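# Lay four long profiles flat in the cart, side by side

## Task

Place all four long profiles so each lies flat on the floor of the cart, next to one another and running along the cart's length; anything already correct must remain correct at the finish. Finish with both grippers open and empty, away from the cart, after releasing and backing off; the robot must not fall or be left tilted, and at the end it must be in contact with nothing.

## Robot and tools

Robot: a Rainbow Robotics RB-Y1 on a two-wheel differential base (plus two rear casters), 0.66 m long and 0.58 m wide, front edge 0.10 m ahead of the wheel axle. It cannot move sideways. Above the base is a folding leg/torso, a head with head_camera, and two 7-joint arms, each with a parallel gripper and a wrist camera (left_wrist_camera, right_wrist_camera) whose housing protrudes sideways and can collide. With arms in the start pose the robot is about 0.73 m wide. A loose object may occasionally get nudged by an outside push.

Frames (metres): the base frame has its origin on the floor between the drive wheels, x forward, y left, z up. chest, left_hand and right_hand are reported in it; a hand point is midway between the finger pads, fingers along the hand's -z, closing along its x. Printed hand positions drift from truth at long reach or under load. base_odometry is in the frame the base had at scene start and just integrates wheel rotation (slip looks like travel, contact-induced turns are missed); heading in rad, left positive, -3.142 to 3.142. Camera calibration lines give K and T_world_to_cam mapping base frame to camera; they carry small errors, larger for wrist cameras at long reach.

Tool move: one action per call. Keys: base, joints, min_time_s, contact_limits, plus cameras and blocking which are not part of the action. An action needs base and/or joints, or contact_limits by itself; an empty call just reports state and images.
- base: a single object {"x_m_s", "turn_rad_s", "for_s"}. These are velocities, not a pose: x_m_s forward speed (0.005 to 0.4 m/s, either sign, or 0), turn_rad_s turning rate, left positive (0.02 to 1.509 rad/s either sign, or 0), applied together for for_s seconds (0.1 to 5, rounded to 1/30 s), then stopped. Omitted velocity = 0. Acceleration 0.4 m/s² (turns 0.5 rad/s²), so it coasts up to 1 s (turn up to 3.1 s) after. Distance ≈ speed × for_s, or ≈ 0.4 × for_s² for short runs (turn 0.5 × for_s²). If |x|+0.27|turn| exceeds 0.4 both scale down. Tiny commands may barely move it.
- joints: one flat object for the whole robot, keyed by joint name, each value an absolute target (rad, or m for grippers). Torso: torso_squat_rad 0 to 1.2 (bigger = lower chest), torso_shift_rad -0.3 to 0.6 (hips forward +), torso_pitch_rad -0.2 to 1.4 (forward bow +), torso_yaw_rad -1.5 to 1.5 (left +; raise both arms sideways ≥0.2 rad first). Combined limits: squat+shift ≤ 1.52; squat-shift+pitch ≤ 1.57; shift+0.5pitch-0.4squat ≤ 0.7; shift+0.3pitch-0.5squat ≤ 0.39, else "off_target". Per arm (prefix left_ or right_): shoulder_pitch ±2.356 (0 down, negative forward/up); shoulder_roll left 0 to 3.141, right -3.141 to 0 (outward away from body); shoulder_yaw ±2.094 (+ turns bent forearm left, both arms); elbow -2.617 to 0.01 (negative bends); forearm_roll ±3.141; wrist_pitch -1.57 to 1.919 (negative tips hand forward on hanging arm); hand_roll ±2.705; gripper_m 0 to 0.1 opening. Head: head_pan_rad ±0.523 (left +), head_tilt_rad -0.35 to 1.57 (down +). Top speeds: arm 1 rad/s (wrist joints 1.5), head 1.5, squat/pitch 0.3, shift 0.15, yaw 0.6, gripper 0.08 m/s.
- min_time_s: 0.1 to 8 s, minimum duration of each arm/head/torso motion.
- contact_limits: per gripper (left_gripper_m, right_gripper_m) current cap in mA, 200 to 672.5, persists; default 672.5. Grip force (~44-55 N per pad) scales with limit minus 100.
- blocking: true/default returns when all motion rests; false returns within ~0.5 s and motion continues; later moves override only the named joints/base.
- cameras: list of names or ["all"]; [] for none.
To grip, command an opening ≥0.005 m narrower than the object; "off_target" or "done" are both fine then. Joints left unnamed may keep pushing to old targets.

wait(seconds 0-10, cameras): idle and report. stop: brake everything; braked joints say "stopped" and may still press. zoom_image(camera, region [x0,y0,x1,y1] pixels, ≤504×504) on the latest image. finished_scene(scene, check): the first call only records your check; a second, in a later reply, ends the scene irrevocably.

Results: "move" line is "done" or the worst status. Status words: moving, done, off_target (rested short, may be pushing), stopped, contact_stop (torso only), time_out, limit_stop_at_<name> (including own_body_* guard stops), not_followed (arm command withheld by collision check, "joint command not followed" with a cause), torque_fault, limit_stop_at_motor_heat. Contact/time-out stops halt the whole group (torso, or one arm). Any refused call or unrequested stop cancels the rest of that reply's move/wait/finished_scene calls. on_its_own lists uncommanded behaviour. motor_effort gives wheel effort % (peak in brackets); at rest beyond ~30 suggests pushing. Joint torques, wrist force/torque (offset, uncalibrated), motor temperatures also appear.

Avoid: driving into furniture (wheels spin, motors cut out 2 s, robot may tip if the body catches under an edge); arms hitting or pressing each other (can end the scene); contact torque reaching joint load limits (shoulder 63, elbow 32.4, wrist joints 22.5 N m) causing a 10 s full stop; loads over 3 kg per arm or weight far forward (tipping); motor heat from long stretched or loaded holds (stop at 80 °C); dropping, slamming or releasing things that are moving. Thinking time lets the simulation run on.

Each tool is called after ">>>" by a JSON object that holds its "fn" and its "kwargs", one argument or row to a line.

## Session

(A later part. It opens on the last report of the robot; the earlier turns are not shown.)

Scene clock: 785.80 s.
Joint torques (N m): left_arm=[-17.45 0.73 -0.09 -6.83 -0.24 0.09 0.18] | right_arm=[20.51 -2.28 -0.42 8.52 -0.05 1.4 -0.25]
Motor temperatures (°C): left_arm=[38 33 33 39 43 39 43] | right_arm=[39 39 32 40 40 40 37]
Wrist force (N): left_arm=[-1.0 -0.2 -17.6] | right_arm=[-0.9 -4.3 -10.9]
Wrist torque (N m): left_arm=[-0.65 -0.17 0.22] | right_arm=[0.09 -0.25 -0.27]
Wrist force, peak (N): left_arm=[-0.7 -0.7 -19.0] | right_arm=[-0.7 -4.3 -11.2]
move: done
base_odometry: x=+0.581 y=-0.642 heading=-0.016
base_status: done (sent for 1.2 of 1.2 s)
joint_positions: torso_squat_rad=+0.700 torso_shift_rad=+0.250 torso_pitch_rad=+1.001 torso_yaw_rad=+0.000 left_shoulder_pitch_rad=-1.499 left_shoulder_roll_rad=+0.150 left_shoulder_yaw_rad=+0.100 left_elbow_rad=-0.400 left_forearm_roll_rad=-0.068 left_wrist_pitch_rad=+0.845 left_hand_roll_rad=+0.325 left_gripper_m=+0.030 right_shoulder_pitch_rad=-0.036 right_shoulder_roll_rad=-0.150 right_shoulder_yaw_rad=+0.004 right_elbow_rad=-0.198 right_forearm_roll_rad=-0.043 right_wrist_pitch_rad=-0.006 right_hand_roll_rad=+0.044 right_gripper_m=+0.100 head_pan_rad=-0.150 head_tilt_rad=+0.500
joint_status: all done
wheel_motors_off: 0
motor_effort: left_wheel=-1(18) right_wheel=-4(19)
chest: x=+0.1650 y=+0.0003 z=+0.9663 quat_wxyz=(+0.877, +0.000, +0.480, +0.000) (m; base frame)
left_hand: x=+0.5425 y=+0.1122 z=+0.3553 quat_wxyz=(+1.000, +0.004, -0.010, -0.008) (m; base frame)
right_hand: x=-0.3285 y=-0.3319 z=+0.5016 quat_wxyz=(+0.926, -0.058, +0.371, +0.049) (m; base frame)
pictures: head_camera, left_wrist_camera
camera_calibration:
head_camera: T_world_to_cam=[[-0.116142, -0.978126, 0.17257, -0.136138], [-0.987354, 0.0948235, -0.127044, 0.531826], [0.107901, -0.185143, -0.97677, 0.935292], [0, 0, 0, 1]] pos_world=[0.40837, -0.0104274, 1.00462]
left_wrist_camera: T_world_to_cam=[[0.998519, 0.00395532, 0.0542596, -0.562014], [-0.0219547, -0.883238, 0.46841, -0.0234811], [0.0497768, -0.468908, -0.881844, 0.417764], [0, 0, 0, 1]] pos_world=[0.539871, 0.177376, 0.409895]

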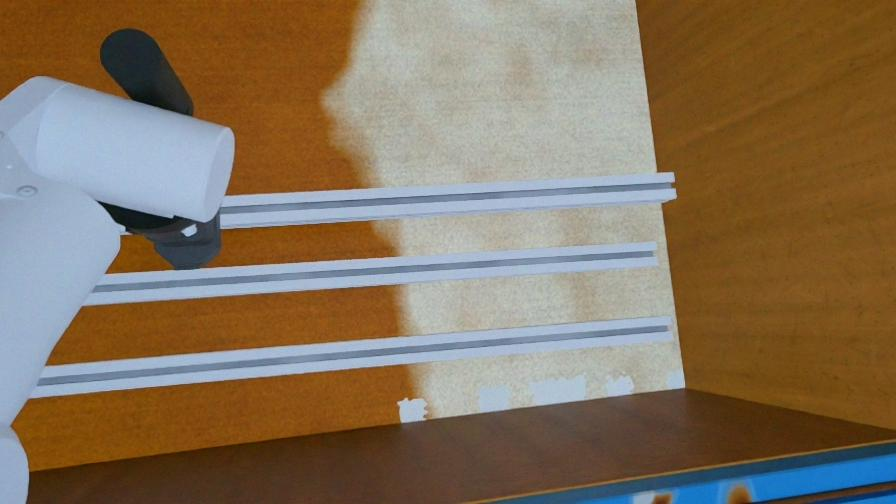

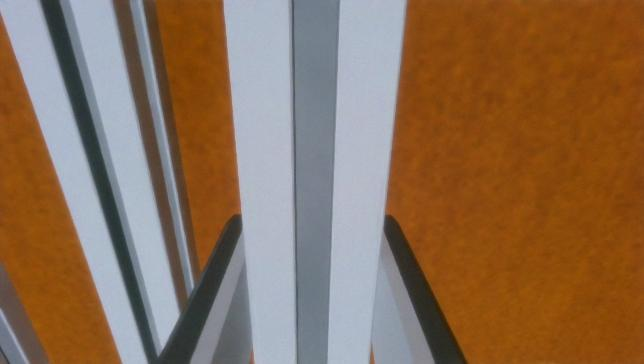

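>>> {"fn": "move", "kwargs": {
  "joints": {"torso_squat_rad":0.78,"torso_shift_rad":0.28},
  "cameras": ["head_camera"]
}}

>>> {"fn": "zoom_image", "kwargs": {
  "camera": "head_camera",
  "region": [560, 120, 760, 370]
}}

Scene clock: 792.07 s.
Joint torques (N m): left_arm=[-17.26 0.99 -0.2 -7.35 -0.02 -0.12 -0.08] | right_arm=[21.05 -2.83 -0.3 8.53 -0.01 1.28 -0.23]
Motor temperatures (°C): left_arm=[38 33 33 39 43 39 43] | right_arm=[39 39 32 40 40 40 37]
Wrist force (N): left_arm=[-1.3 -0.3 -17.4] | right_arm=[-0.4 -3.9 -10.8]
Wrist torque (N m): left_arm=[0.17 -0.17 0.31] | right_arm=[0.03 -0.18 -0.28]
Wrist force, peak (N): left_arm=[-1.2 -0.5 -18.9] | right_arm=[-0.7 -4.2 -11.2]
move: done
base_odometry: x=+0.581 y=-0.642 heading=-0.016
base_status: not commanded
joint_positions: torso_squat_rad=+0.780 torso_shift_rad=+0.280 torso_pitch_rad=+1.001 torso_yaw_rad=+0.000 left_shoulder_pitch_rad=-1.499 left_shoulder_roll_rad=+0.150 left_shoulder_yaw_rad=+0.100 left_elbow_rad=-0.400 left_forearm_roll_rad=-0.068 left_wrist_pitch_rad=+0.845 left_hand_roll_rad=+0.325 left_gripper_m=+0.030 right_shoulder_pitch_rad=-0.036 right_shoulder_roll_rad=-0.150 right_shoulder_yaw_rad=+0.004 right_elbow_rad=-0.198 right_forearm_roll_rad=-0.043 right_wrist_pitch_rad=-0.006 right_hand_roll_rad=+0.044 right_gripper_m=+0.100 head_pan_rad=-0.150 head_tilt_rad=+0.500
joint_status: all done
wheel_motors_off: 0
motor_effort: left_wheel=+1(2) right_wheel=+0(4)
chest: x=+0.1701 y=+0.0003 z=+0.9258 quat_wxyz=(+0.877, +0.000, +0.480, +0.000) (m; base frame)
left_hand: x=+0.5475 y=+0.1122 z=+0.3148 quat_wxyz=(+1.000, +0.004, -0.010, -0.008) (m; base frame)
right_hand: x=-0.3234 y=-0.3319 z=+0.4611 quat_wxyz=(+0.926, -0.058, +0.371, +0.049) (m; base frame)
pictures: head_camera
camera_calibration:
head_camera: T_world_to_cam=[[-0.116142, -0.978126, 0.172569, -0.128569], [-0.987354, 0.0948233, -0.127047, 0.531692], [0.107904, -0.185143, -0.97677, 0.895202], [0, 0, 0, 1]] pos_world=[0.41344, -0.0104329, 0.964143]

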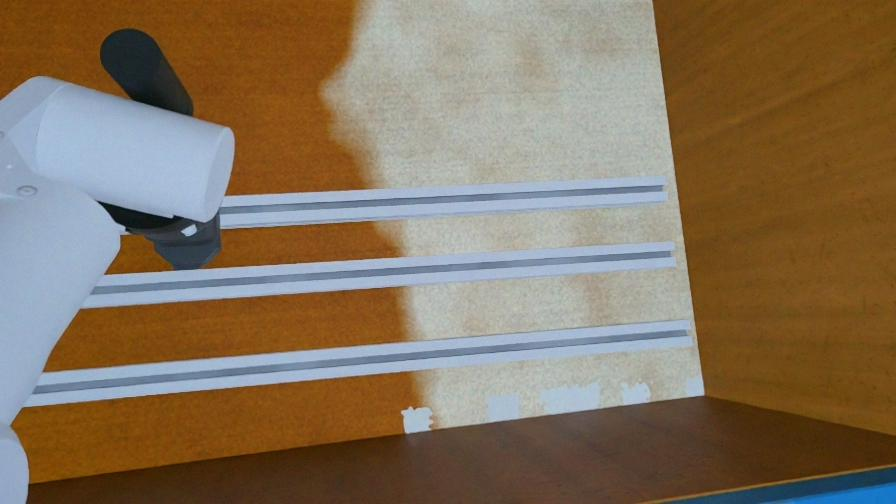

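Scaled by 2.016 from the camera's 896x504 image, which has a finer 1280x720 frame.

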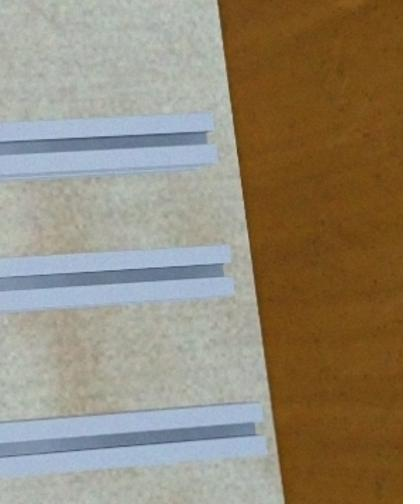

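>>> {"fn": "move", "kwargs": {
  "joints": {"torso_squat_rad":0.8,"torso_shift_rad":0.285,"left_forearm_roll_rad":-0.085},
  "cameras": []
}}

>>> {"fn": "move", "kwargs": {
  "joints": {"torso_squat_rad":0.815,"torso_shift_rad":0.285},
  "cameras": ["head_camera"]
}}

>>> {"fn": "zoom_image", "kwargs": {
  "camera": "head_camera",
  "region": [560, 120, 760, 370]
}}

Scene clock: 799.93 s.
Joint torques (N m): left_arm=[-11.52 0.97 -0.59 -4.85 -0.63 -3.75 0.41] | right_arm=[21.01 -2.27 -0.29 8.6 -0.06 1.15 -0.27]
Motor temperatures (°C): left_arm=[38 33 33 39 43 39 43] | right_arm=[39 39 32 40 40 40 37]
Wrist force (N): left_arm=[-10.5 2.3 26.0] | right_arm=[-0.4 -3.8 -10.6]
Wrist torque (N m): left_arm=[-0.24 0.78 0.21] | right_arm=[0.03 -0.19 -0.28]
Wrist force, peak (N): left_arm=[-16.4 3.9 42.5] | right_arm=[-0.3 -4.0 -11.1]
move: done
base_odometry: x=+0.581 y=-0.642 heading=-0.016
base_status: not commanded
joint_positions: torso_squat_rad=+0.800 torso_shift_rad=+0.284 torso_pitch_rad=+0.999 torso_yaw_rad=+0.000 left_shoulder_pitch_rad=-1.501 left_shoulder_roll_rad=+0.150 left_shoulder_yaw_rad=+0.100 left_elbow_rad=-0.400 left_forearm_roll_rad=-0.085 left_wrist_pitch_rad=+0.846 left_hand_roll_rad=+0.325 left_gripper_m=+0.031 right_shoulder_pitch_rad=-0.036 right_shoulder_roll_rad=-0.150 right_shoulder_yaw_rad=+0.004 right_elbow_rad=-0.198 right_forearm_roll_rad=-0.043 right_wrist_pitch_rad=-0.006 right_hand_roll_rad=+0.044 right_gripper_m=+0.100 head_pan_rad=-0.150 head_tilt_rad=+0.500
joint_status: all done
wheel_motors_off: 0
motor_effort: left_wheel=+8(9) right_wheel=-2(9)
chest: x=+0.1690 y=+0.0003 z=+0.9161 quat_wxyz=(+0.878, +0.000, +0.479, +0.000) (m; base frame)
left_hand: x=+0.5494 y=+0.1147 z=+0.3064 quat_wxyz=(+1.000, +0.010, -0.013, -0.014) (m; base frame)
right_hand: x=-0.3236 y=-0.3319 z=+0.4504 quat_wxyz=(+0.926, -0.058, +0.370, +0.049) (m; base frame)
pictures: none
No camera images: "cameras" was empty.

Scene clock: 800.53 s.
Joint torques (N m): left_arm=[-3.11 0.9 0.15 -2.03 -0.42 -7.2 0.16] | right_arm=[20.84 -2.41 -0.22 8.38 -0.1 1.49 -0.39]
Motor temperatures (°C): left_arm=[38 33 33 39 43 39 43] | right_arm=[39 39 32 40 40 40 37]
Wrist force (N): left_arm=[-19.8 6.3 77.3] | right_arm=[-0.6 -3.8 -10.6]
Wrist torque (N m): left_arm=[-0.46 2.12 0.08] | right_arm=[0.00 -0.23 -0.28]
Wrist force, peak (N): left_arm=[-22.4 7.1 85.9] | right_arm=[-0.7 -4.0 -11.1]
move: done
base_odometry: x=+0.581 y=-0.642 heading=-0.016
base_status: not commanded
joint_positions: torso_squat_rad=+0.815 torso_shift_rad=+0.284 torso_pitch_rad=+0.997 torso_yaw_rad=+0.000 left_shoulder_pitch_rad=-1.503 left_shoulder_roll_rad=+0.150 left_shoulder_yaw_rad=+0.100 left_elbow_rad=-0.401 left_forearm_roll_rad=-0.085 left_wrist_pitch_rad=+0.847 left_hand_roll_rad=+0.325 left_gripper_m=+0.031 right_shoulder_pitch_rad=-0.036 right_shoulder_roll_rad=-0.150 right_shoulder_yaw_rad=+0.004 right_elbow_rad=-0.198 right_forearm_roll_rad=-0.043 right_wrist_pitch_rad=-0.006 right_hand_roll_rad=+0.044 right_gripper_m=+0.100 head_pan_rad=-0.150 head_tilt_rad=+0.500
joint_status: all done
wheel_motors_off: 0
motor_effort: left_wheel=+11(12) right_wheel=-2(7)
chest: x=+0.1663 y=+0.0002 z=+0.9092 quat_wxyz=(+0.878, +0.000, +0.478, +0.000) (m; base frame)
left_hand: x=+0.5490 y=+0.1143 z=+0.3010 quat_wxyz=(+1.000, +0.010, -0.015, -0.014) (m; base frame)
right_hand: x=-0.3256 y=-0.3319 z=+0.4428 quat_wxyz=(+0.926, -0.058, +0.369, +0.049) (m; base frame)
pictures: head_camera
camera_calibration:
head_camera: T_world_to_cam=[[-0.116554, -0.978209, 0.171821, -0.125453], [-0.986942, 0.0947086, -0.130293, 0.528715], [0.111181, -0.184764, -0.976474, 0.878568], [0, 0, 0, 1]] pos_world=[0.409508, -0.010465, 0.948342]

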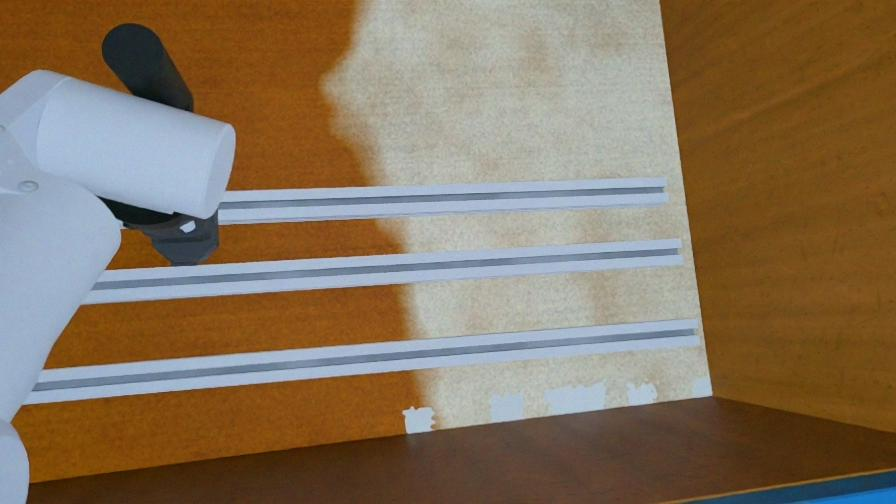

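Scaled by 2.016 from the camera's 896x504 image, which has a finer 1280x720 frame.

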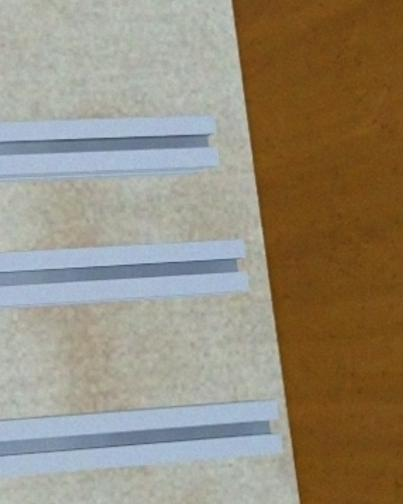

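>>> {"fn": "move", "kwargs": {
  "joints": {"torso_squat_rad":0.8,"torso_shift_rad":0.284,"head_pan_rad":0.5},
  "cameras": ["head_camera"]
}}

Scene clock: 805.37 s.
Joint torques (N m): left_arm=[-16.18 1.16 -0.09 -6.78 -0.52 0.05 0.35] | right_arm=[20.86 -1.69 -0.13 8.35 -0.08 1.48 -0.29]
Motor temperatures (°C): left_arm=[38 33 33 38 43 39 43] | right_arm=[39 39 32 40 40 40 37]
Wrist force (N): left_arm=[-1.7 -0.7 -18.5] | right_arm=[-0.6 -3.7 -10.7]
Wrist torque (N m): left_arm=[-0.48 -0.22 0.26] | right_arm=[0.01 -0.21 -0.27]
Wrist force, peak (N): left_arm=[-19.8 6.2 78.4] | right_arm=[-0.7 -4.0 -11.0]
move: done
base_odometry: x=+0.581 y=-0.642 heading=-0.016
base_status: not commanded
joint_positions: torso_squat_rad=+0.800 torso_shift_rad=+0.284 torso_pitch_rad=+1.000 torso_yaw_rad=+0.000 left_shoulder_pitch_rad=-1.499 left_shoulder_roll_rad=+0.150 left_shoulder_yaw_rad=+0.100 left_elbow_rad=-0.400 left_forearm_roll_rad=-0.085 left_wrist_pitch_rad=+0.845 left_hand_roll_rad=+0.325 left_gripper_m=+0.031 right_shoulder_pitch_rad=-0.036 right_shoulder_roll_rad=-0.150 right_shoulder_yaw_rad=+0.004 right_elbow_rad=-0.198 right_forearm_roll_rad=-0.043 right_wrist_pitch_rad=-0.006 right_hand_roll_rad=+0.044 right_gripper_m=+0.100 head_pan_rad=+0.500 head_tilt_rad=+0.500
joint_status: all done
wheel_motors_off: 0
motor_effort: left_wheel=+2(11) right_wheel=-4(5)
chest: x=+0.1691 y=+0.0002 z=+0.9158 quat_wxyz=(+0.878, +0.000, +0.480, +0.000) (m; base frame)
left_hand: x=+0.5478 y=+0.1149 z=+0.3050 quat_wxyz=(+1.000, +0.010, -0.012, -0.014) (m; base frame)
right_hand: x=-0.3243 y=-0.3319 z=+0.4509 quat_wxyz=(+0.926, -0.058, +0.370, +0.049) (m; base frame)
pictures: head_camera
camera_calibration:
head_camera: T_world_to_cam=[[0.226307, -0.90453, -0.361401, 0.290095], [-0.97145, -0.182467, -0.15163, 0.548701], [0.0712099, 0.385398, -0.919999, 0.841035], [0, 0, 0, 1]] pos_world=[0.407495, 0.0383863, 0.961791]

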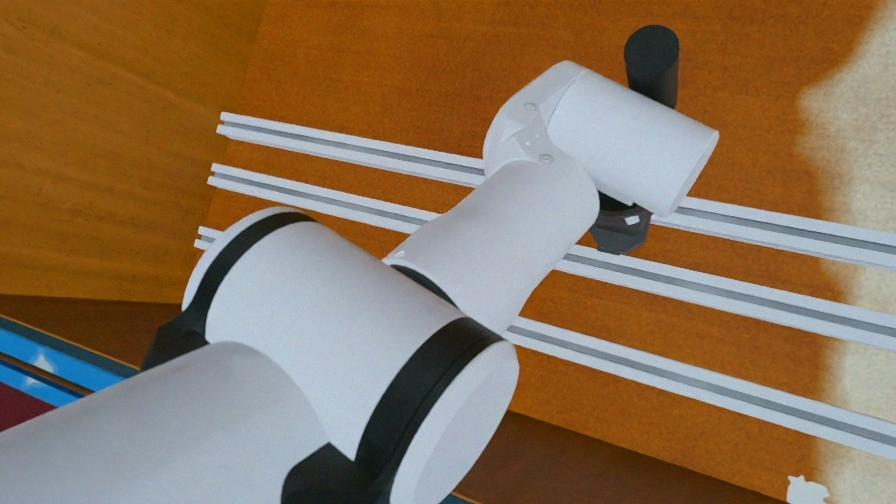

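>>> {"fn": "zoom_image", "kwargs": {
  "camera": "head_camera",
  "region": [150, 80, 330, 280]
}}

Scaled by 2.520 from the camera's 896x504 image, which has a finer 1280x720 frame.

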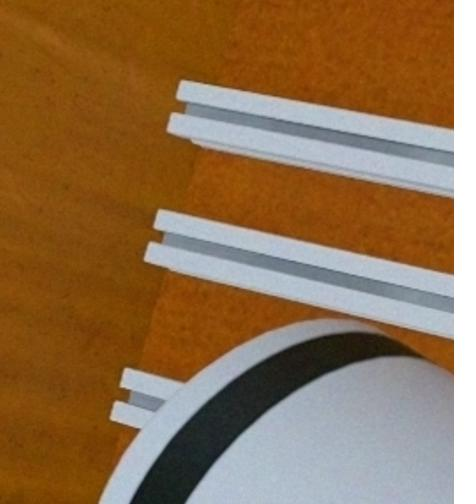

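>>> {"fn": "move", "kwargs": {
  "joints": {"left_shoulder_roll_rad":0.143,"left_forearm_roll_rad":-0.078},
  "cameras": []
}}

>>> {"fn": "move", "kwargs": {
  "joints": {"torso_squat_rad":0.812,"torso_shift_rad":0.284},
  "cameras": ["head_camera"]
}}

>>> {"fn": "zoom_image", "kwargs": {
  "camera": "head_camera",
  "region": [150, 80, 330, 280]
}}

Scene clock: 818.67 s.
Joint torques (N m): left_arm=[-16.93 0.02 -0.69 -7.17 -0.17 0.06 0.37] | right_arm=[20.85 -2.34 -0.37 8.67 -0.08 1.41 -0.17]
Motor temperatures (°C): left_arm=[38 33 33 38 43 39 43] | right_arm=[39 39 32 40 40 40 37]
Wrist force (N): left_arm=[-1.6 0.1 -17.9] | right_arm=[-0.4 -3.7 -10.6]
Wrist torque (N m): left_arm=[-0.18 -0.21 0.20] | right_arm=[0.01 -0.20 -0.28]
Wrist force, peak (N): left_arm=[-1.6 -0.6 -19.0] | right_arm=[-0.6 -4.0 -11.0]
move: done
base_odometry: x=+0.581 y=-0.642 heading=-0.016
base_status: not commanded
joint_positions: torso_squat_rad=+0.800 torso_shift_rad=+0.284 torso_pitch_rad=+1.000 torso_yaw_rad=+0.000 left_shoulder_pitch_rad=-1.499 left_shoulder_roll_rad=+0.143 left_shoulder_yaw_rad=+0.100 left_elbow_rad=-0.400 left_forearm_roll_rad=-0.078 left_wrist_pitch_rad=+0.845 left_hand_roll_rad=+0.325 left_gripper_m=+0.031 right_shoulder_pitch_rad=-0.036 right_shoulder_roll_rad=-0.150 right_shoulder_yaw_rad=+0.004 right_elbow_rad=-0.198 right_forearm_roll_rad=-0.043 right_wrist_pitch_rad=-0.006 right_hand_roll_rad=+0.044 right_gripper_m=+0.100 head_pan_rad=+0.500 head_tilt_rad=+0.500
joint_status: all done
wheel_motors_off: 0
motor_effort: left_wheel=+2(3) right_wheel=-2(3)
chest: x=+0.1691 y=+0.0003 z=+0.9158 quat_wxyz=(+0.878, +0.000, +0.480, +0.000) (m; base frame)
left_hand: x=+0.5454 y=+0.1090 z=+0.3048 quat_wxyz=(+1.000, +0.005, -0.010, -0.013) (m; base frame)
right_hand: x=-0.3243 y=-0.3319 z=+0.4510 quat_wxyz=(+0.926, -0.058, +0.370, +0.049) (m; base frame)
pictures: none
No camera images: "cameras" was empty.

Scene clock: 819.23 s.
Joint torques (N m): left_arm=[-8.98 0.58 -0.72 -4.53 -0.27 -7.81 0.38] | right_arm=[20.97 -2.3 -0.66 8.21 0.09 1.36 -0.17]
Motor temperatures (°C): left_arm=[38 33 33 38 43 39 43] | right_arm=[39 39 32 40 40 40 37]
Wrist force (N): left_arm=[-23.0 6.9 66.1] | right_arm=[-0.8 -4.0 -10.7]
Wrist torque (N m): left_arm=[-0.39 1.93 0.16] | right_arm=[0.02 -0.25 -0.27]
Wrist force, peak (N): left_arm=[-23.4 7.4 72.6] | right_arm=[-0.9 -3.8 -11.1]
move: done
base_odometry: x=+0.581 y=-0.642 heading=-0.016
base_status: not commanded
joint_positions: torso_squat_rad=+0.812 torso_shift_rad=+0.283 torso_pitch_rad=+0.998 torso_yaw_rad=+0.000 left_shoulder_pitch_rad=-1.501 left_shoulder_roll_rad=+0.143 left_shoulder_yaw_rad=+0.100 left_elbow_rad=-0.400 left_forearm_roll_rad=-0.078 left_wrist_pitch_rad=+0.847 left_hand_roll_rad=+0.325 left_gripper_m=+0.031 right_shoulder_pitch_rad=-0.036 right_shoulder_roll_rad=-0.150 right_shoulder_yaw_rad=+0.004 right_elbow_rad=-0.198 right_forearm_roll_rad=-0.043 right_wrist_pitch_rad=-0.006 right_hand_roll_rad=+0.044 right_gripper_m=+0.100 head_pan_rad=+0.500 head_tilt_rad=+0.500
joint_status: all done
wheel_motors_off: 0
motor_effort: left_wheel=+11(12) right_wheel=+1(3)
chest: x=+0.1665 y=+0.0003 z=+0.9106 quat_wxyz=(+0.878, +0.000, +0.478, +0.000) (m; base frame)
left_hand: x=+0.5454 y=+0.1088 z=+0.3014 quat_wxyz=(+1.000, +0.005, -0.012, -0.013) (m; base frame)
right_hand: x=-0.3257 y=-0.3319 z=+0.4445 quat_wxyz=(+0.926, -0.058, +0.369, +0.049) (m; base frame)
pictures: head_camera
camera_calibration:
head_camera: T_world_to_cam=[[0.227326, -0.904421, -0.361035, 0.288345], [-0.971048, -0.182579, -0.154046, 0.547508], [0.073405, 0.385601, -0.919741, 0.835903], [0, 0, 0, 1]] pos_world=[0.404749, 0.0384239, 0.957258]

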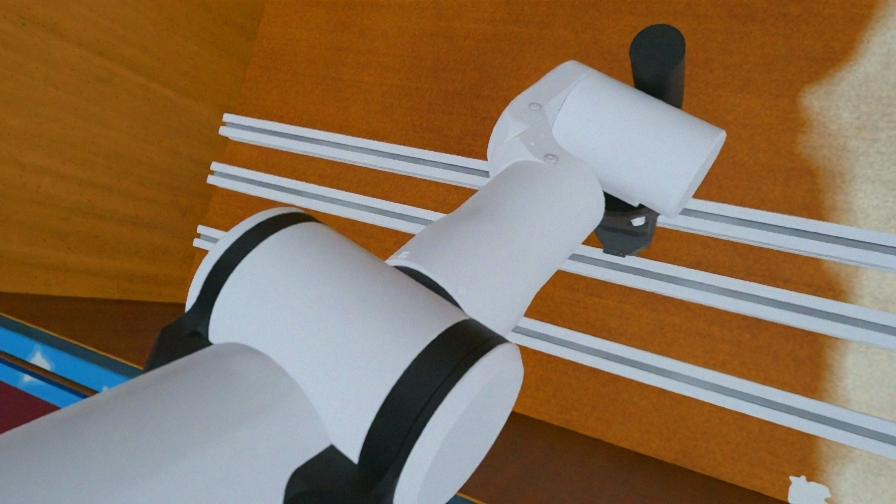

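Scaled by 2.520 from the camera's 896x504 image, which has a finer 1280x720 frame.

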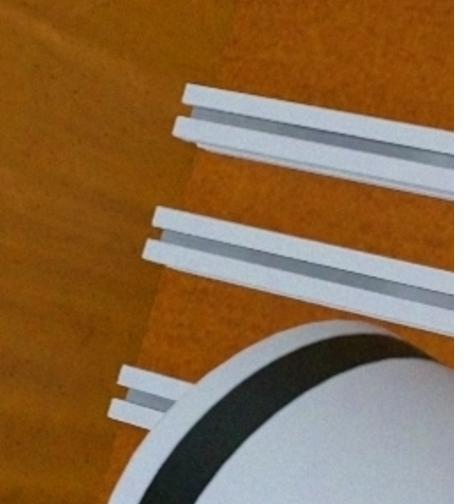

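Symmetric floor contact; releasing.

>>> {"fn": "move", "kwargs": {
  "joints": {"torso_squat_rad":0.805},
  "cameras": []
}}

>>> {"fn": "move", "kwargs": {
  "joints": {"left_gripper_m":0.056},
  "cameras": ["head_camera","left_wrist_camera"]
}}

>>> {"fn": "zoom_image", "kwargs": {
  "camera": "head_camera",
  "region": [150, 80, 330, 280]
}}

Scene clock: 823.03 s.
Joint torques (N m): left_arm=[-14.38 0.19 -0.34 -5.89 -0.59 -1.84 0.11] | right_arm=[20.64 -2.29 -0.37 8.46 -0.03 1.33 -0.43]
Motor temperatures (°C): left_arm=[38 33 33 38 43 40 43] | right_arm=[39 39 32 40 40 40 37]
Wrist force (N): left_arm=[-5.6 1.1 0.1] | right_arm=[-0.7 -3.8 -10.7]
Wrist torque (N m): left_arm=[-0.13 0.23 0.27] | right_arm=[0.02 -0.23 -0.28]
Wrist force, peak (N): left_arm=[-22.6 7.0 66.8] | right_arm=[-0.7 -3.8 -11.0]
move: done
base_odometry: x=+0.581 y=-0.642 heading=-0.016
base_status: not commanded
joint_positions: torso_squat_rad=+0.805 torso_shift_rad=+0.284 torso_pitch_rad=+1.000 torso_yaw_rad=+0.000 left_shoulder_pitch_rad=-1.500 left_shoulder_roll_rad=+0.143 left_shoulder_yaw_rad=+0.100 left_elbow_rad=-0.400 left_forearm_roll_rad=-0.078 left_wrist_pitch_rad=+0.845 left_hand_roll_rad=+0.325 left_gripper_m=+0.031 right_shoulder_pitch_rad=-0.036 right_shoulder_roll_rad=-0.150 right_shoulder_yaw_rad=+0.004 right_elbow_rad=-0.198 right_forearm_roll_rad=-0.043 right_wrist_pitch_rad=-0.006 right_hand_roll_rad=+0.044 right_gripper_m=+0.100 head_pan_rad=+0.500 head_tilt_rad=+0.500
joint_status: all done
wheel_motors_off: 0
motor_effort: left_wheel=+5(12) right_wheel=-3(4)
chest: x=+0.1681 y=+0.0003 z=+0.9135 quat_wxyz=(+0.878, +0.000, +0.479, +0.000) (m; base frame)
left_hand: x=+0.5453 y=+0.1090 z=+0.3032 quat_wxyz=(+1.000, +0.005, -0.011, -0.013) (m; base frame)
right_hand: x=-0.3249 y=-0.3319 z=+0.4483 quat_wxyz=(+0.926, -0.058, +0.370, +0.049) (m; base frame)
pictures: none
No camera images: "cameras" was empty.

Scene clock: 823.80 s.
Joint torques (N m): left_arm=[-13.27 0.56 -0.46 -4.31 -0.16 0.22 0.22] | right_arm=[21.18 -2.52 -0.2 8.21 0.03 1.29 -0.21]
Motor temperatures (°C): left_arm=[38 33 33 38 43 40 43] | right_arm=[39 39 32 40 40 40 37]
Wrist force (N): left_arm=[0.7 0.3 -4.2] | right_arm=[-0.6 -3.9 -10.8]
Wrist torque (N m): left_arm=[-0.32 -0.12 0.27] | right_arm=[0.04 -0.21 -0.28]
Wrist force, peak (N): left_arm=[-1.2 0.0 -7.8] | right_arm=[-0.7 -3.9 -11.0]
move: done
base_odometry: x=+0.581 y=-0.642 heading=-0.016
base_status: not commanded
joint_positions: torso_squat_rad=+0.805 torso_shift_rad=+0.284 torso_pitch_rad=+1.000 torso_yaw_rad=+0.000 left_shoulder_pitch_rad=-1.500 left_shoulder_roll_rad=+0.143 left_shoulder_yaw_rad=+0.100 left_elbow_rad=-0.400 left_forearm_roll_rad=-0.078 left_wrist_pitch_rad=+0.845 left_hand_roll_rad=+0.325 left_gripper_m=+0.056 right_shoulder_pitch_rad=-0.036 right_shoulder_roll_rad=-0.150 right_shoulder_yaw_rad=+0.004 right_elbow_rad=-0.198 right_forearm_roll_rad=-0.043 right_wrist_pitch_rad=-0.006 right_hand_roll_rad=+0.044 right_gripper_m=+0.100 head_pan_rad=+0.500 head_tilt_rad=+0.500
joint_status: all done
wheel_motors_off: 0
motor_effort: left_wheel=+5(6) right_wheel=-3(4)
chest: x=+0.1682 y=+0.0003 z=+0.9135 quat_wxyz=(+0.878, +0.000, +0.479, +0.000) (m; base frame)
left_hand: x=+0.5457 y=+0.1088 z=+0.3033 quat_wxyz=(+1.000, +0.005, -0.011, -0.013) (m; base frame)
right_hand: x=-0.3249 y=-0.3319 z=+0.4483 quat_wxyz=(+0.926, -0.058, +0.370, +0.049) (m; base frame)
pictures: head_camera, left_wrist_camera
camera_calibration:
head_camera: T_world_to_cam=[[0.226575, -0.904513, -0.361275, 0.289353], [-0.971343, -0.182492, -0.152282, 0.548017], [0.0718116, 0.385425, -0.91994, 0.838887], [0, 0, 0, 1]] pos_world=[0.40651, 0.0384044, 0.959716]
left_wrist_camera: T_world_to_cam=[[0.998363, -0.00587126, 0.0568898, -0.562079], [-0.0318315, -0.883453, 0.467437, 0.00365911], [0.0475151, -0.468482, -0.882194, 0.371405], [0, 0, 0, 1]] pos_world=[0.543628, 0.173929, 0.357918]

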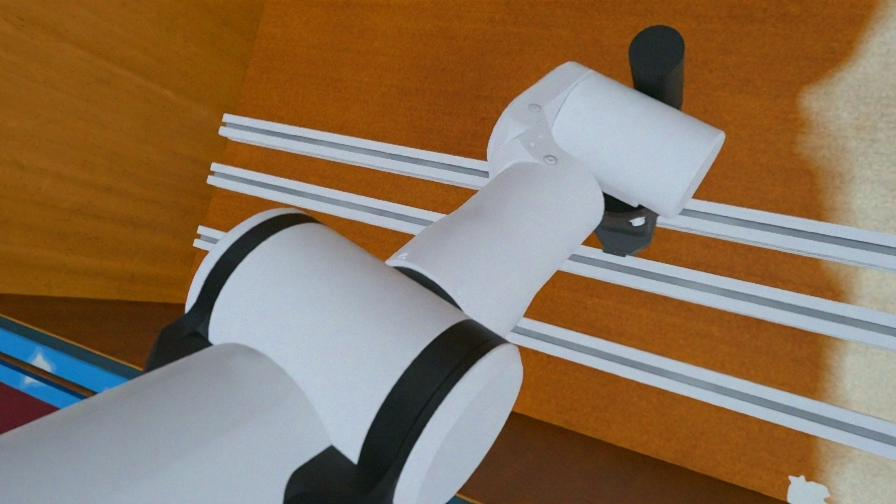

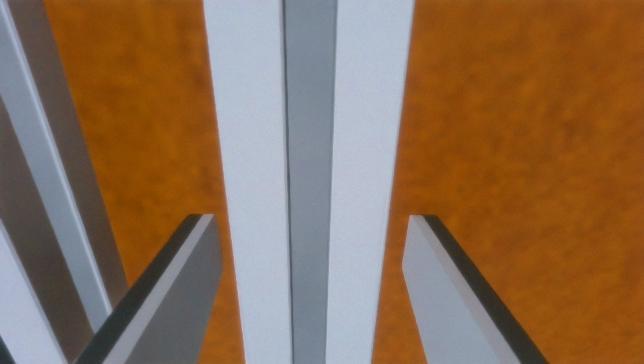

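Scaled by 2.520 from the camera's 896x504 image, which has a finer 1280x720 frame.

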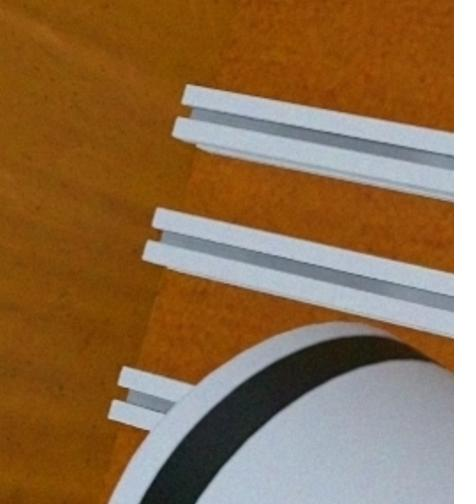

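>>> {"fn": "move", "kwargs": {
  "joints": {"torso_squat_rad":0.42},
  "cameras": []
}}

>>> {"fn": "move", "kwargs": {
  "joints": {"torso_squat_rad":0.25,"torso_shift_rad":0.2,"torso_pitch_rad":0.7,"left_shoulder_pitch_rad":-1.0,"left_shoulder_roll_rad":0.043,"left_elbow_rad":-1.1,"left_forearm_roll_rad":-0.046,"left_wrist_pitch_rad":1.345,"left_hand_roll_rad":0.225,"head_pan_rad":-0.15},
  "min_time_s": 1.5,
  "cameras": ["head_camera"]
}}

Scene clock: 829.87 s.
Joint torques (N m): left_arm=[-14.08 0.29 0.28 -5.49 -0.04 0.11 0.28] | right_arm=[20.81 -2.16 0.06 8.36 -0.01 1.4 -0.32]
Motor temperatures (°C): left_arm=[37 33 33 38 43 39 43] | right_arm=[39 39 32 40 40 40 37]
Wrist force (N): left_arm=[-1.3 -0.2 -8.7] | right_arm=[-0.7 -4.1 -11.1]
Wrist torque (N m): left_arm=[-0.24 -0.23 0.25] | right_arm=[0.05 -0.23 -0.28]
Wrist force, peak (N): left_arm=[-0.8 -0.1 -9.3] | right_arm=[-0.9 -4.2 -11.2]
move: done
base_odometry: x=+0.581 y=-0.642 heading=-0.016
base_status: not commanded
joint_positions: torso_squat_rad=+0.420 torso_shift_rad=+0.284 torso_pitch_rad=+1.000 torso_yaw_rad=+0.000 left_shoulder_pitch_rad=-1.500 left_shoulder_roll_rad=+0.143 left_shoulder_yaw_rad=+0.100 left_elbow_rad=-0.400 left_forearm_roll_rad=-0.078 left_wrist_pitch_rad=+0.845 left_hand_roll_rad=+0.325 left_gripper_m=+0.056 right_shoulder_pitch_rad=-0.036 right_shoulder_roll_rad=-0.150 right_shoulder_yaw_rad=+0.004 right_elbow_rad=-0.198 right_forearm_roll_rad=-0.043 right_wrist_pitch_rad=-0.006 right_hand_roll_rad=+0.044 right_gripper_m=+0.100 head_pan_rad=+0.500 head_tilt_rad=+0.500
joint_status: all done
wheel_motors_off: 0
motor_effort: left_wheel=+2(5) right_wheel=-2(4)
chest: x=+0.2116 y=+0.0003 z=+1.0612 quat_wxyz=(+0.878, +0.000, +0.480, +0.000) (m; base frame)
left_hand: x=+0.5884 y=+0.1089 z=+0.4505 quat_wxyz=(+1.000, +0.005, -0.011, -0.013) (m; base frame)
right_hand: x=-0.2818 y=-0.3319 z=+0.5963 quat_wxyz=(+0.926, -0.058, +0.370, +0.049) (m; base frame)
pictures: none
No camera images: "cameras" was empty.

Scene clock: 831.73 s.
Joint torques (N m): left_arm=[-13.44 -0.32 -0.64 -8.11 0.18 -0.17 -0.06] | right_arm=[15.21 -3.34 -0.16 5.83 0.14 0.71 -0.25]
Motor temperatures (°C): left_arm=[37 33 33 38 43 39 43] | right_arm=[39 39 32 40 40 40 37]
Wrist force (N): left_arm=[-0.5 0.4 -8.7] | right_arm=[-2.1 -3.8 -11.7]
Wrist torque (N m): left_arm=[-0.31 -0.14 0.25] | right_arm=[0.07 -0.28 -0.30]
Wrist force, peak (N): left_arm=[-1.4 0.4 -9.7] | right_arm=[-2.2 -4.0 -12.0]
move: done
base_odometry: x=+0.581 y=-0.642 heading=-0.016
base_status: not commanded
joint_positions: torso_squat_rad=+0.250 torso_shift_rad=+0.200 torso_pitch_rad=+0.700 torso_yaw_rad=+0.000 left_shoulder_pitch_rad=-1.000 left_shoulder_roll_rad=+0.043 left_shoulder_yaw_rad=+0.100 left_elbow_rad=-1.100 left_forearm_roll_rad=-0.046 left_wrist_pitch_rad=+1.345 left_hand_roll_rad=+0.225 left_gripper_m=+0.056 right_shoulder_pitch_rad=-0.036 right_shoulder_roll_rad=-0.150 right_shoulder_yaw_rad=+0.004 right_elbow_rad=-0.198 right_forearm_roll_rad=-0.043 right_wrist_pitch_rad=-0.006 right_hand_roll_rad=+0.044 right_gripper_m=+0.100 head_pan_rad=-0.150 head_tilt_rad=+0.500
joint_status: all done
wheel_motors_off: 0
motor_effort: left_wheel=+2(3) right_wheel=-2(6)
chest: x=+0.1061 y=+0.0003 z=+1.1819 quat_wxyz=(+0.939, +0.000, +0.343, +0.000) (m; base frame)
left_hand: x=+0.4907 y=+0.1254 z=+0.6687 quat_wxyz=(+1.000, -0.007, -0.004, +0.001) (m; base frame)
right_hand: x=-0.2278 y=-0.3319 z=+0.5919 quat_wxyz=(+0.971, -0.065, +0.228, +0.039) (m; base frame)
pictures: head_camera
camera_calibration:
head_camera: T_world_to_cam=[[-0.161927, -0.978155, 0.130358, -0.125465], [-0.905537, 0.0947931, -0.413543, 0.830943], [0.392152, -0.185008, -0.901104, 1.03262], [0, 0, 0, 1]] pos_world=[0.32719, -0.0104495, 1.29048]

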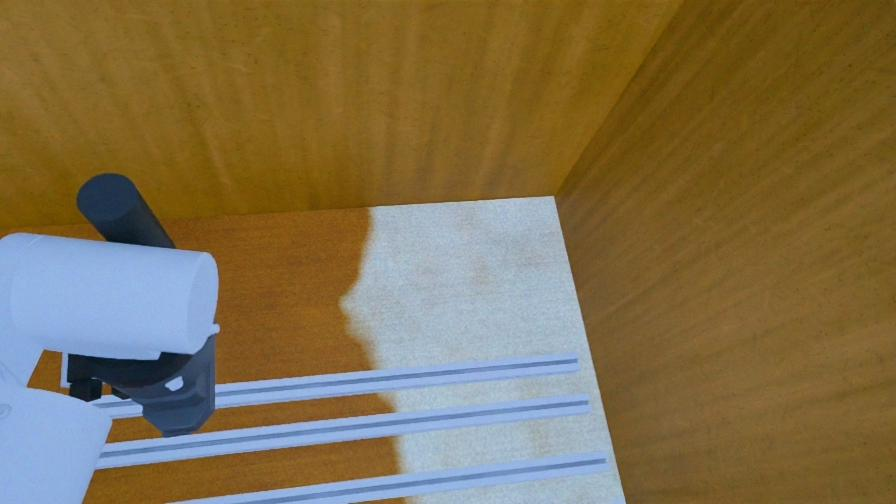

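>>> {"fn": "move", "kwargs": {
  "base": {"x_m_s":-0.24,"for_s":2.0333},
  "cameras": []
}}

>>> {"fn": "move", "kwargs": {
  "base": {"turn_rad_s":0.8,"for_s":1.98},
  "joints": {"torso_squat_rad":0.6,"torso_shift_rad":0,"torso_pitch_rad":0,"left_shoulder_pitch_rad":-0.4,"left_shoulder_roll_rad":0.043,"left_elbow_rad":-0.27,"left_forearm_roll_rad":-0.008,"left_wrist_pitch_rad":-0.9,"left_hand_roll_rad":-1.57,"left_gripper_m":0.058,"head_pan_rad":0,"head_tilt_rad":0.6},
  "cameras": []
}}

>>> {"fn": "move", "kwargs": {
  "base": {"x_m_s":0.4,"for_s":3.2},
  "cameras": []
}}

>>> {"fn": "move", "kwargs": {
  "base": {"turn_rad_s":-0.8,"for_s":1.9633},
  "joints": {"torso_squat_rad":1.087},
  "cameras": ["head_camera"]
}}

Scene clock: 841.63 s.
Joint torques (N m): left_arm=[-13.32 -0.63 -1.58 -8 0.05 -0.16 -0.05] | right_arm=[14 -3.33 -0.6 5.97 0.08 0.85 -0.41]
Motor temperatures (°C): left_arm=[37 33 33 38 43 39 43] | right_arm=[39 39 32 40 40 40 37]
Wrist force (N): left_arm=[-0.9 0.4 -8.8] | right_arm=[-2.2 -4.0 -11.9]
Wrist torque (N m): left_arm=[-0.32 -0.18 0.24] | right_arm=[0.08 -0.30 -0.30]
Wrist force, peak (N): left_arm=[-1.0 0.6 -9.4] | right_arm=[-2.3 -3.9 -12.0]
move: done
base_odometry: x=+0.093 y=-0.635 heading=-0.015
base_status: done (sent for 2.03 of 2.03 s)
joint_positions: torso_squat_rad=+0.250 torso_shift_rad=+0.200 torso_pitch_rad=+0.700 torso_yaw_rad=+0.000 left_shoulder_pitch_rad=-1.000 left_shoulder_roll_rad=+0.043 left_shoulder_yaw_rad=+0.100 left_elbow_rad=-1.100 left_forearm_roll_rad=-0.046 left_wrist_pitch_rad=+1.345 left_hand_roll_rad=+0.225 left_gripper_m=+0.056 right_shoulder_pitch_rad=-0.036 right_shoulder_roll_rad=-0.150 right_shoulder_yaw_rad=+0.004 right_elbow_rad=-0.198 right_forearm_roll_rad=-0.043 right_wrist_pitch_rad=-0.006 right_hand_roll_rad=+0.044 right_gripper_m=+0.100 head_pan_rad=-0.150 head_tilt_rad=+0.500
joint_status: not commanded
wheel_motors_off: 0
motor_effort: left_wheel=+9(30) right_wheel=-5(28)
chest: x=+0.1061 y=+0.0003 z=+1.1819 quat_wxyz=(+0.939, +0.000, +0.343, +0.000) (m; base frame)
left_hand: x=+0.4907 y=+0.1254 z=+0.6687 quat_wxyz=(+1.000, -0.007, -0.004, +0.001) (m; base frame)
right_hand: x=-0.2279 y=-0.3319 z=+0.5920 quat_wxyz=(+0.971, -0.065, +0.228, +0.039) (m; base frame)
pictures: none
No camera images: "cameras" was empty.

Scene clock: 845.53 s.
Joint torques (N m): left_arm=[-12.67 1.69 0.28 -6.2 0 -1.84 0.52] | right_arm=[-3.14 -4.84 0.33 -1.65 0.16 -0.53 -0.42]
Motor temperatures (°C): left_arm=[37 33 33 38 43 39 43] | right_arm=[39 39 32 40 40 40 37]
Wrist force (N): left_arm=[-0.8 -6.2 -3.0] | right_arm=[-6.2 -3.3 -12.6]
Wrist torque (N m): left_arm=[0.12 -0.19 0.17] | right_arm=[0.01 -0.53 -0.34]
Wrist force, peak (N): left_arm=[-1.4 0.4 -9.4] | right_arm=[-6.4 -3.6 -12.7]
move: done
base_odometry: x=+0.093 y=-0.635 heading=+1.557
base_status: done (sent for 1.97 of 1.97 s)
joint_positions: torso_squat_rad=+0.600 torso_shift_rad=+0.000 torso_pitch_rad=+0.000 torso_yaw_rad=+0.000 left_shoulder_pitch_rad=-0.400 left_shoulder_roll_rad=+0.043 left_shoulder_yaw_rad=+0.100 left_elbow_rad=-0.270 left_forearm_roll_rad=-0.008 left_wrist_pitch_rad=-0.900 left_hand_roll_rad=-1.570 left_gripper_m=+0.058 right_shoulder_pitch_rad=-0.036 right_shoulder_roll_rad=-0.150 right_shoulder_yaw_rad=+0.004 right_elbow_rad=-0.198 right_forearm_roll_rad=-0.043 right_wrist_pitch_rad=-0.006 right_hand_roll_rad=+0.044 right_gripper_m=+0.100 head_pan_rad=+0.000 head_tilt_rad=+0.600
joint_status: all done
wheel_motors_off: 0
motor_effort: left_wheel=+5(39) right_wheel=+17(42)
chest: x=-0.2280 y=+0.0003 z=+1.1677 quat_wxyz=(+1.000, +0.000, +0.000, +0.000) (m; base frame)
left_hand: x=+0.2639 y=+0.2199 z=+0.7754 quat_wxyz=(+0.489, +0.495, -0.494, -0.521) (m; base frame)
right_hand: x=-0.1033 y=-0.3319 z=+0.5014 quat_wxyz=(+0.990, -0.074, -0.119, +0.015) (m; base frame)
pictures: none
No camera images: "cameras" was empty.

Scene clock: 850.17 s.
Joint torques (N m): left_arm=[-12.79 1.56 -0.09 -5.67 0.07 -1.76 0.78] | right_arm=[-2.74 -4.59 0 -1.48 0.24 -0.47 -0.06]
Motor temperatures (°C): left_arm=[37 33 33 38 43 39 43] | right_arm=[38 39 32 40 40 40 37]
Wrist force (N): left_arm=[-0.6 -5.7 -3.3] | right_arm=[-6.2 -3.3 -12.4]
Wrist torque (N m): left_arm=[0.08 -0.17 0.20] | right_arm=[0.01 -0.53 -0.34]
Wrist force, peak (N): left_arm=[-0.3 -6.1 -3.8] | right_arm=[-6.4 -3.5 -12.9]
move: done
base_odometry: x=+0.109 y=+0.645 heading=+1.558
base_status: done (sent for 3.2 of 3.2 s)
joint_positions: torso_squat_rad=+0.600 torso_shift_rad=+0.000 torso_pitch_rad=+0.000 torso_yaw_rad=+0.000 left_shoulder_pitch_rad=-0.400 left_shoulder_roll_rad=+0.043 left_shoulder_yaw_rad=+0.100 left_elbow_rad=-0.270 left_forearm_roll_rad=-0.008 left_wrist_pitch_rad=-0.900 left_hand_roll_rad=-1.570 left_gripper_m=+0.058 right_shoulder_pitch_rad=-0.036 right_shoulder_roll_rad=-0.150 right_shoulder_yaw_rad=+0.004 right_elbow_rad=-0.198 right_forearm_roll_rad=-0.043 right_wrist_pitch_rad=-0.006 right_hand_roll_rad=+0.044 right_gripper_m=+0.100 head_pan_rad=+0.000 head_tilt_rad=+0.600
joint_status: not commanded
wheel_motors_off: 0
motor_effort: left_wheel=+9(47) right_wheel=-9(50)
chest: x=-0.2279 y=+0.0003 z=+1.1677 quat_wxyz=(+1.000, +0.000, +0.000, +0.000) (m; base frame)
left_hand: x=+0.2640 y=+0.2199 z=+0.7754 quat_wxyz=(+0.489, +0.495, -0.494, -0.521) (m; base frame)
right_hand: x=-0.1032 y=-0.3319 z=+0.5014 quat_wxyz=(+0.990, -0.074, -0.119, +0.015) (m; base frame)
pictures: none
No camera images: "cameras" was empty.

Scene clock: 854.07 s.
Joint torques (N m): left_arm=[-12.9 1.38 0.48 -6.07 0.07 -2.01 0.58] | right_arm=[-4.04 -5.16 0.12 -1.72 0.24 -0.46 -0.24]
Motor temperatures (°C): left_arm=[37 33 33 38 43 39 43] | right_arm=[38 39 32 40 40 40 37]
Wrist force (N): left_arm=[-0.8 -5.6 -3.2] | right_arm=[-6.3 -3.5 -12.3]
Wrist torque (N m): left_arm=[0.03 -0.24 0.23] | right_arm=[0.00 -0.51 -0.34]
Wrist force, peak (N): left_arm=[-0.8 -6.1 -3.7] | right_arm=[-6.8 -3.4 -12.7]
move: done
base_odometry: x=+0.109 y=+0.645 heading=-0.015
base_status: done (sent for 1.97 of 1.97 s)
joint_positions: torso_squat_rad=+1.087 torso_shift_rad=+0.000 torso_pitch_rad=+0.000 torso_yaw_rad=+0.000 left_shoulder_pitch_rad=-0.400 left_shoulder_roll_rad=+0.043 left_shoulder_yaw_rad=+0.100 left_elbow_rad=-0.270 left_forearm_roll_rad=-0.008 left_wrist_pitch_rad=-0.900 left_hand_roll_rad=-1.570 left_gripper_m=+0.058 right_shoulder_pitch_rad=-0.036 right_shoulder_roll_rad=-0.150 right_shoulder_yaw_rad=+0.004 right_elbow_rad=-0.198 right_forearm_roll_rad=-0.043 right_wrist_pitch_rad=-0.006 right_hand_roll_rad=+0.044 right_gripper_m=+0.100 head_pan_rad=+0.000 head_tilt_rad=+0.600
joint_status: all done
wheel_motors_off: 0
motor_effort: left_wheel=+15(42) right_wheel=+3(49)
chest: x=-0.2281 y=+0.0003 z=+0.9155 quat_wxyz=(+1.000, +0.000, +0.000, +0.000) (m; base frame)
left_hand: x=+0.2640 y=+0.2199 z=+0.5234 quat_wxyz=(+0.489, +0.495, -0.494, -0.521) (m; base frame)
right_hand: x=-0.1033 y=-0.3320 z=+0.2492 quat_wxyz=(+0.990, -0.074, -0.119, +0.015) (m; base frame)
pictures: head_camera
camera_calibration:
head_camera: T_world_to_cam=[[-0.0595969, -0.998222, 0.00138761, -0.00788731], [-0.523049, 0.0300436, -0.851773, 0.899165], [0.850216, -0.0514888, -0.52391, 0.70097], [0, 0, 0, 1]] pos_world=[-0.126139, 0.00120466, 1.13314]

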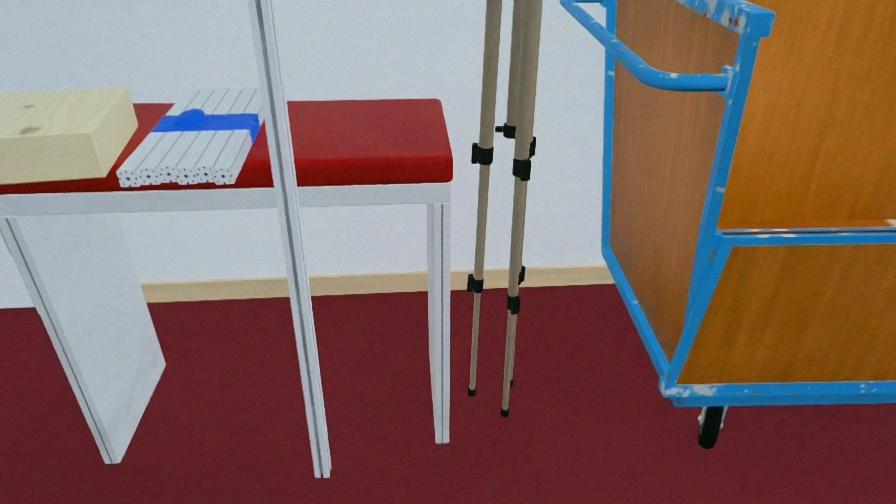

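>>> {"fn": "move", "kwargs": {
  "base": {"turn_rad_s":0.04,"for_s":0.4},
  "cameras": []
}}

>>> {"fn": "move", "kwargs": {
  "base": {"x_m_s":0.24,"for_s":1.7333},
  "cameras": ["left_wrist_camera"]
}}

Scene clock: 860.23 s.
Joint torques (N m): left_arm=[-12.95 1.28 0.32 -5.9 0.03 -2.06 0.51] | right_arm=[-3.52 -5.15 0.39 -1.71 0.2 -0.63 -0.18]
Motor temperatures (°C): left_arm=[37 33 33 38 43 39 43] | right_arm=[38 39 32 40 40 40 37]
Wrist force (N): left_arm=[-1.0 -5.7 -3.3] | right_arm=[-6.4 -3.0 -12.4]
Wrist torque (N m): left_arm=[0.05 -0.26 0.21] | right_arm=[-0.04 -0.54 -0.33]
Wrist force, peak (N): left_arm=[-1.0 -6.5 -3.3] | right_arm=[-6.7 -3.5 -12.5]
move: done
base_odometry: x=+0.109 y=+0.645 heading=+0.001
base_status: done (sent for 0.4 of 0.4 s)
joint_positions: torso_squat_rad=+1.087 torso_shift_rad=+0.000 torso_pitch_rad=+0.000 torso_yaw_rad=+0.000 left_shoulder_pitch_rad=-0.400 left_shoulder_roll_rad=+0.043 left_shoulder_yaw_rad=+0.100 left_elbow_rad=-0.270 left_forearm_roll_rad=-0.008 left_wrist_pitch_rad=-0.900 left_hand_roll_rad=-1.570 left_gripper_m=+0.058 right_shoulder_pitch_rad=-0.036 right_shoulder_roll_rad=-0.150 right_shoulder_yaw_rad=+0.004 right_elbow_rad=-0.198 right_forearm_roll_rad=-0.043 right_wrist_pitch_rad=-0.006 right_hand_roll_rad=+0.044 right_gripper_m=+0.100 head_pan_rad=+0.000 head_tilt_rad=+0.600
joint_status: not commanded
wheel_motors_off: 0
motor_effort: left_wheel=+6(10) right_wheel=+0(22)
chest: x=-0.2281 y=+0.0003 z=+0.9155 quat_wxyz=(+1.000, +0.000, +0.000, +0.000) (m; base frame)
left_hand: x=+0.2640 y=+0.2199 z=+0.5234 quat_wxyz=(+0.489, +0.495, -0.494, -0.521) (m; base frame)
right_hand: x=-0.1033 y=-0.3320 z=+0.2492 quat_wxyz=(+0.990, -0.074, -0.119, +0.015) (m; base frame)
pictures: none
No camera images: "cameras" was empty.

Scene clock: 863.37 s.
Joint torques (N m): left_arm=[-12.05 1.56 -0.32 -5.7 0.05 -2 0.58] | right_arm=[-3.59 -4.8 0.03 -2.04 0.23 -0.54 -0.14]
Motor temperatures (°C): left_arm=[37 33 33 38 43 39 43] | right_arm=[38 39 32 39 40 40 37]
Wrist force (N): left_arm=[-0.9 -5.8 -3.4] | right_arm=[-6.4 -3.4 -12.3]
Wrist torque (N m): left_arm=[0.08 -0.26 0.20] | right_arm=[0.01 -0.53 -0.32]
Wrist force, peak (N): left_arm=[-0.9 -6.2 -3.8] | right_arm=[-6.9 -3.3 -12.5]
move: done
base_odometry: x=+0.525 y=+0.645 heading=+0.000
base_status: done (sent for 1.73 of 1.73 s)
joint_positions: torso_squat_rad=+1.087 torso_shift_rad=+0.000 torso_pitch_rad=+0.000 torso_yaw_rad=+0.000 left_shoulder_pitch_rad=-0.400 left_shoulder_roll_rad=+0.043 left_shoulder_yaw_rad=+0.100 left_elbow_rad=-0.270 left_forearm_roll_rad=-0.008 left_wrist_pitch_rad=-0.900 left_hand_roll_rad=-1.570 left_gripper_m=+0.058 right_shoulder_pitch_rad=-0.036 right_shoulder_roll_rad=-0.150 right_shoulder_yaw_rad=+0.004 right_elbow_rad=-0.198 right_forearm_roll_rad=-0.043 right_wrist_pitch_rad=-0.006 right_hand_roll_rad=+0.044 right_gripper_m=+0.100 head_pan_rad=+0.000 head_tilt_rad=+0.600
joint_status: not commanded
wheel_motors_off: 0
motor_effort: left_wheel=-16(45) right_wheel=+13(50)
chest: x=-0.2280 y=+0.0003 z=+0.9155 quat_wxyz=(+1.000, +0.000, +0.000, +0.000) (m; base frame)
left_hand: x=+0.2640 y=+0.2199 z=+0.5233 quat_wxyz=(+0.489, +0.495, -0.494, -0.521) (m; base frame)
right_hand: x=-0.1033 y=-0.3320 z=+0.2492 quat_wxyz=(+0.990, -0.074, -0.119, +0.015) (m; base frame)
pictures: left_wrist_camera
camera_calibration:
left_wrist_camera: T_world_to_cam=[[-0.0650206, -0.997829, -0.0104844, 0.241418], [-0.493388, 0.0412791, -0.86883, 0.607803], [0.867376, -0.0513189, -0.495, 0.120133], [0, 0, 0, 1]] pos_world=[0.211379, 0.221969, 0.590074]

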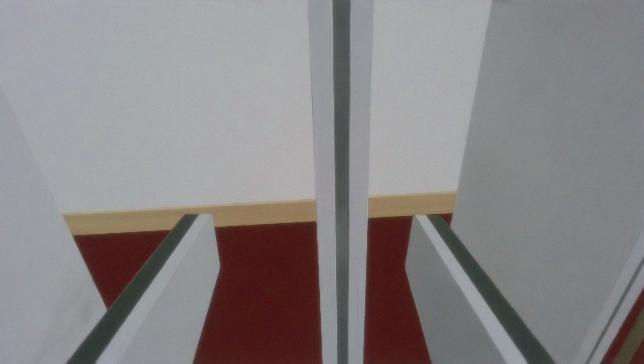

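>>> {"fn": "move", "kwargs": {
  "joints": {"left_shoulder_roll_rad":0.002,"left_hand_roll_rad":-1.611},
  "base": {"x_m_s":0.05,"for_s":0.9},
  "cameras": ["left_wrist_camera"]
}}

Scene clock: 869.13 s.
Joint torques (N m): left_arm=[-12.44 1.27 0.32 -6.04 -0.24 -1.7 0.18] | right_arm=[-3.96 -5.02 -0.14 -1.62 0.21 -0.65 -0.33]
Motor temperatures (°C): left_arm=[37 33 33 38 43 39 43] | right_arm=[37 39 32 39 40 40 37]
Wrist force (N): left_arm=[-1.1 -5.6 -3.0] | right_arm=[-6.7 -3.2 -12.3]
Wrist torque (N m): left_arm=[0.05 -0.27 0.18] | right_arm=[-0.02 -0.56 -0.34]
Wrist force, peak (N): left_arm=[-2.8 -6.1 -3.1] | right_arm=[-6.7 -3.5 -12.5]
move: done
base_odometry: x=+0.570 y=+0.645 heading=-0.001
base_status: done (sent for 0.9 of 0.9 s)
joint_positions: torso_squat_rad=+1.087 torso_shift_rad=+0.000 torso_pitch_rad=+0.000 torso_yaw_rad=+0.000 left_shoulder_pitch_rad=-0.400 left_shoulder_roll_rad=+0.002 left_shoulder_yaw_rad=+0.100 left_elbow_rad=-0.270 left_forearm_roll_rad=-0.008 left_wrist_pitch_rad=-0.900 left_hand_roll_rad=-1.611 left_gripper_m=+0.058 right_shoulder_pitch_rad=-0.036 right_shoulder_roll_rad=-0.150 right_shoulder_yaw_rad=+0.004 right_elbow_rad=-0.198 right_forearm_roll_rad=-0.043 right_wrist_pitch_rad=-0.006 right_hand_roll_rad=+0.044 right_gripper_m=+0.100 head_pan_rad=+0.000 head_tilt_rad=+0.600
joint_status: all done
wheel_motors_off: 0
motor_effort: left_wheel=-14(27) right_wheel=+10(45)
chest: x=-0.2280 y=+0.0003 z=+0.9155 quat_wxyz=(+1.000, +0.000, +0.000, +0.000) (m; base frame)
left_hand: x=+0.2612 y=+0.1945 z=+0.5211 quat_wxyz=(+0.485, +0.491, -0.497, -0.526) (m; base frame)
right_hand: x=-0.1033 y=-0.3320 z=+0.2492 quat_wxyz=(+0.990, -0.074, -0.119, +0.015) (m; base frame)
pictures: left_wrist_camera
camera_calibration:
left_wrist_camera: T_world_to_cam=[[-0.081069, -0.996624, -0.0129969, 0.221123], [-0.49611, 0.0516583, -0.866721, 0.603128], [0.864467, -0.0638163, -0.498623, 0.125239], [0, 0, 0, 1]] pos_world=[0.208879, 0.197212, 0.588065]

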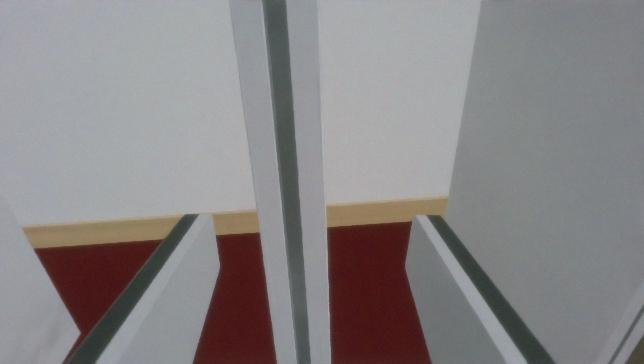

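>>> {"fn": "move", "kwargs": {
  "joints": {"left_shoulder_roll_rad":0.007,"left_hand_roll_rad":-1.606},
  "base": {"x_m_s":0.05,"for_s":0.9},
  "cameras": ["left_wrist_camera"]
}}

Scene clock: 877.67 s.
Joint torques (N m): left_arm=[-12.72 1.03 0.12 -5.8 -0.26 -1.96 0.31] | right_arm=[-3.69 -5.06 -0.09 -1.63 0.12 -0.51 -0.19]
Motor temperatures (°C): left_arm=[37 33 33 38 43 39 42] | right_arm=[37 39 32 39 40 40 37]
Wrist force (N): left_arm=[-1.2 -5.8 -3.3] | right_arm=[-6.5 -3.2 -12.4]
Wrist torque (N m): left_arm=[0.07 -0.27 0.19] | right_arm=[-0.02 -0.54 -0.33]
Wrist force, peak (N): left_arm=[-1.1 -6.2 -3.7] | right_arm=[-7.0 -3.6 -12.3]
move: done
base_odometry: x=+0.615 y=+0.645 heading=-0.001
base_status: done (sent for 0.9 of 0.9 s)
joint_positions: torso_squat_rad=+1.087 torso_shift_rad=+0.000 torso_pitch_rad=+0.000 torso_yaw_rad=+0.000 left_shoulder_pitch_rad=-0.400 left_shoulder_roll_rad=+0.007 left_shoulder_yaw_rad=+0.100 left_elbow_rad=-0.270 left_forearm_roll_rad=-0.008 left_wrist_pitch_rad=-0.900 left_hand_roll_rad=-1.606 left_gripper_m=+0.058 right_shoulder_pitch_rad=-0.036 right_shoulder_roll_rad=-0.150 right_shoulder_yaw_rad=+0.004 right_elbow_rad=-0.198 right_forearm_roll_rad=-0.043 right_wrist_pitch_rad=-0.006 right_hand_roll_rad=+0.044 right_gripper_m=+0.100 head_pan_rad=+0.000 head_tilt_rad=+0.600
joint_status: all done
wheel_motors_off: 0
motor_effort: left_wheel=-13(28) right_wheel=+11(42)
chest: x=-0.2280 y=+0.0003 z=+0.9155 quat_wxyz=(+1.000, +0.000, +0.000, +0.000) (m; base frame)
left_hand: x=+0.2616 y=+0.1976 z=+0.5213 quat_wxyz=(+0.486, +0.491, -0.496, -0.526) (m; base frame)
right_hand: x=-0.1033 y=-0.3320 z=+0.2492 quat_wxyz=(+0.990, -0.074, -0.119, +0.015) (m; base frame)
pictures: left_wrist_camera
camera_calibration:
left_wrist_camera: T_world_to_cam=[[-0.0790692, -0.996788, -0.0126888, 0.223611], [-0.495855, 0.0503691, -0.866943, 0.603621], [0.864798, -0.0622567, -0.498245, 0.124637], [0, 0, 0, 1]] pos_world=[0.209204, 0.200248, 0.588243]

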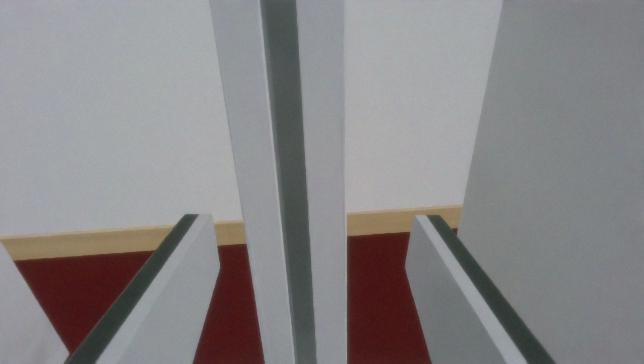

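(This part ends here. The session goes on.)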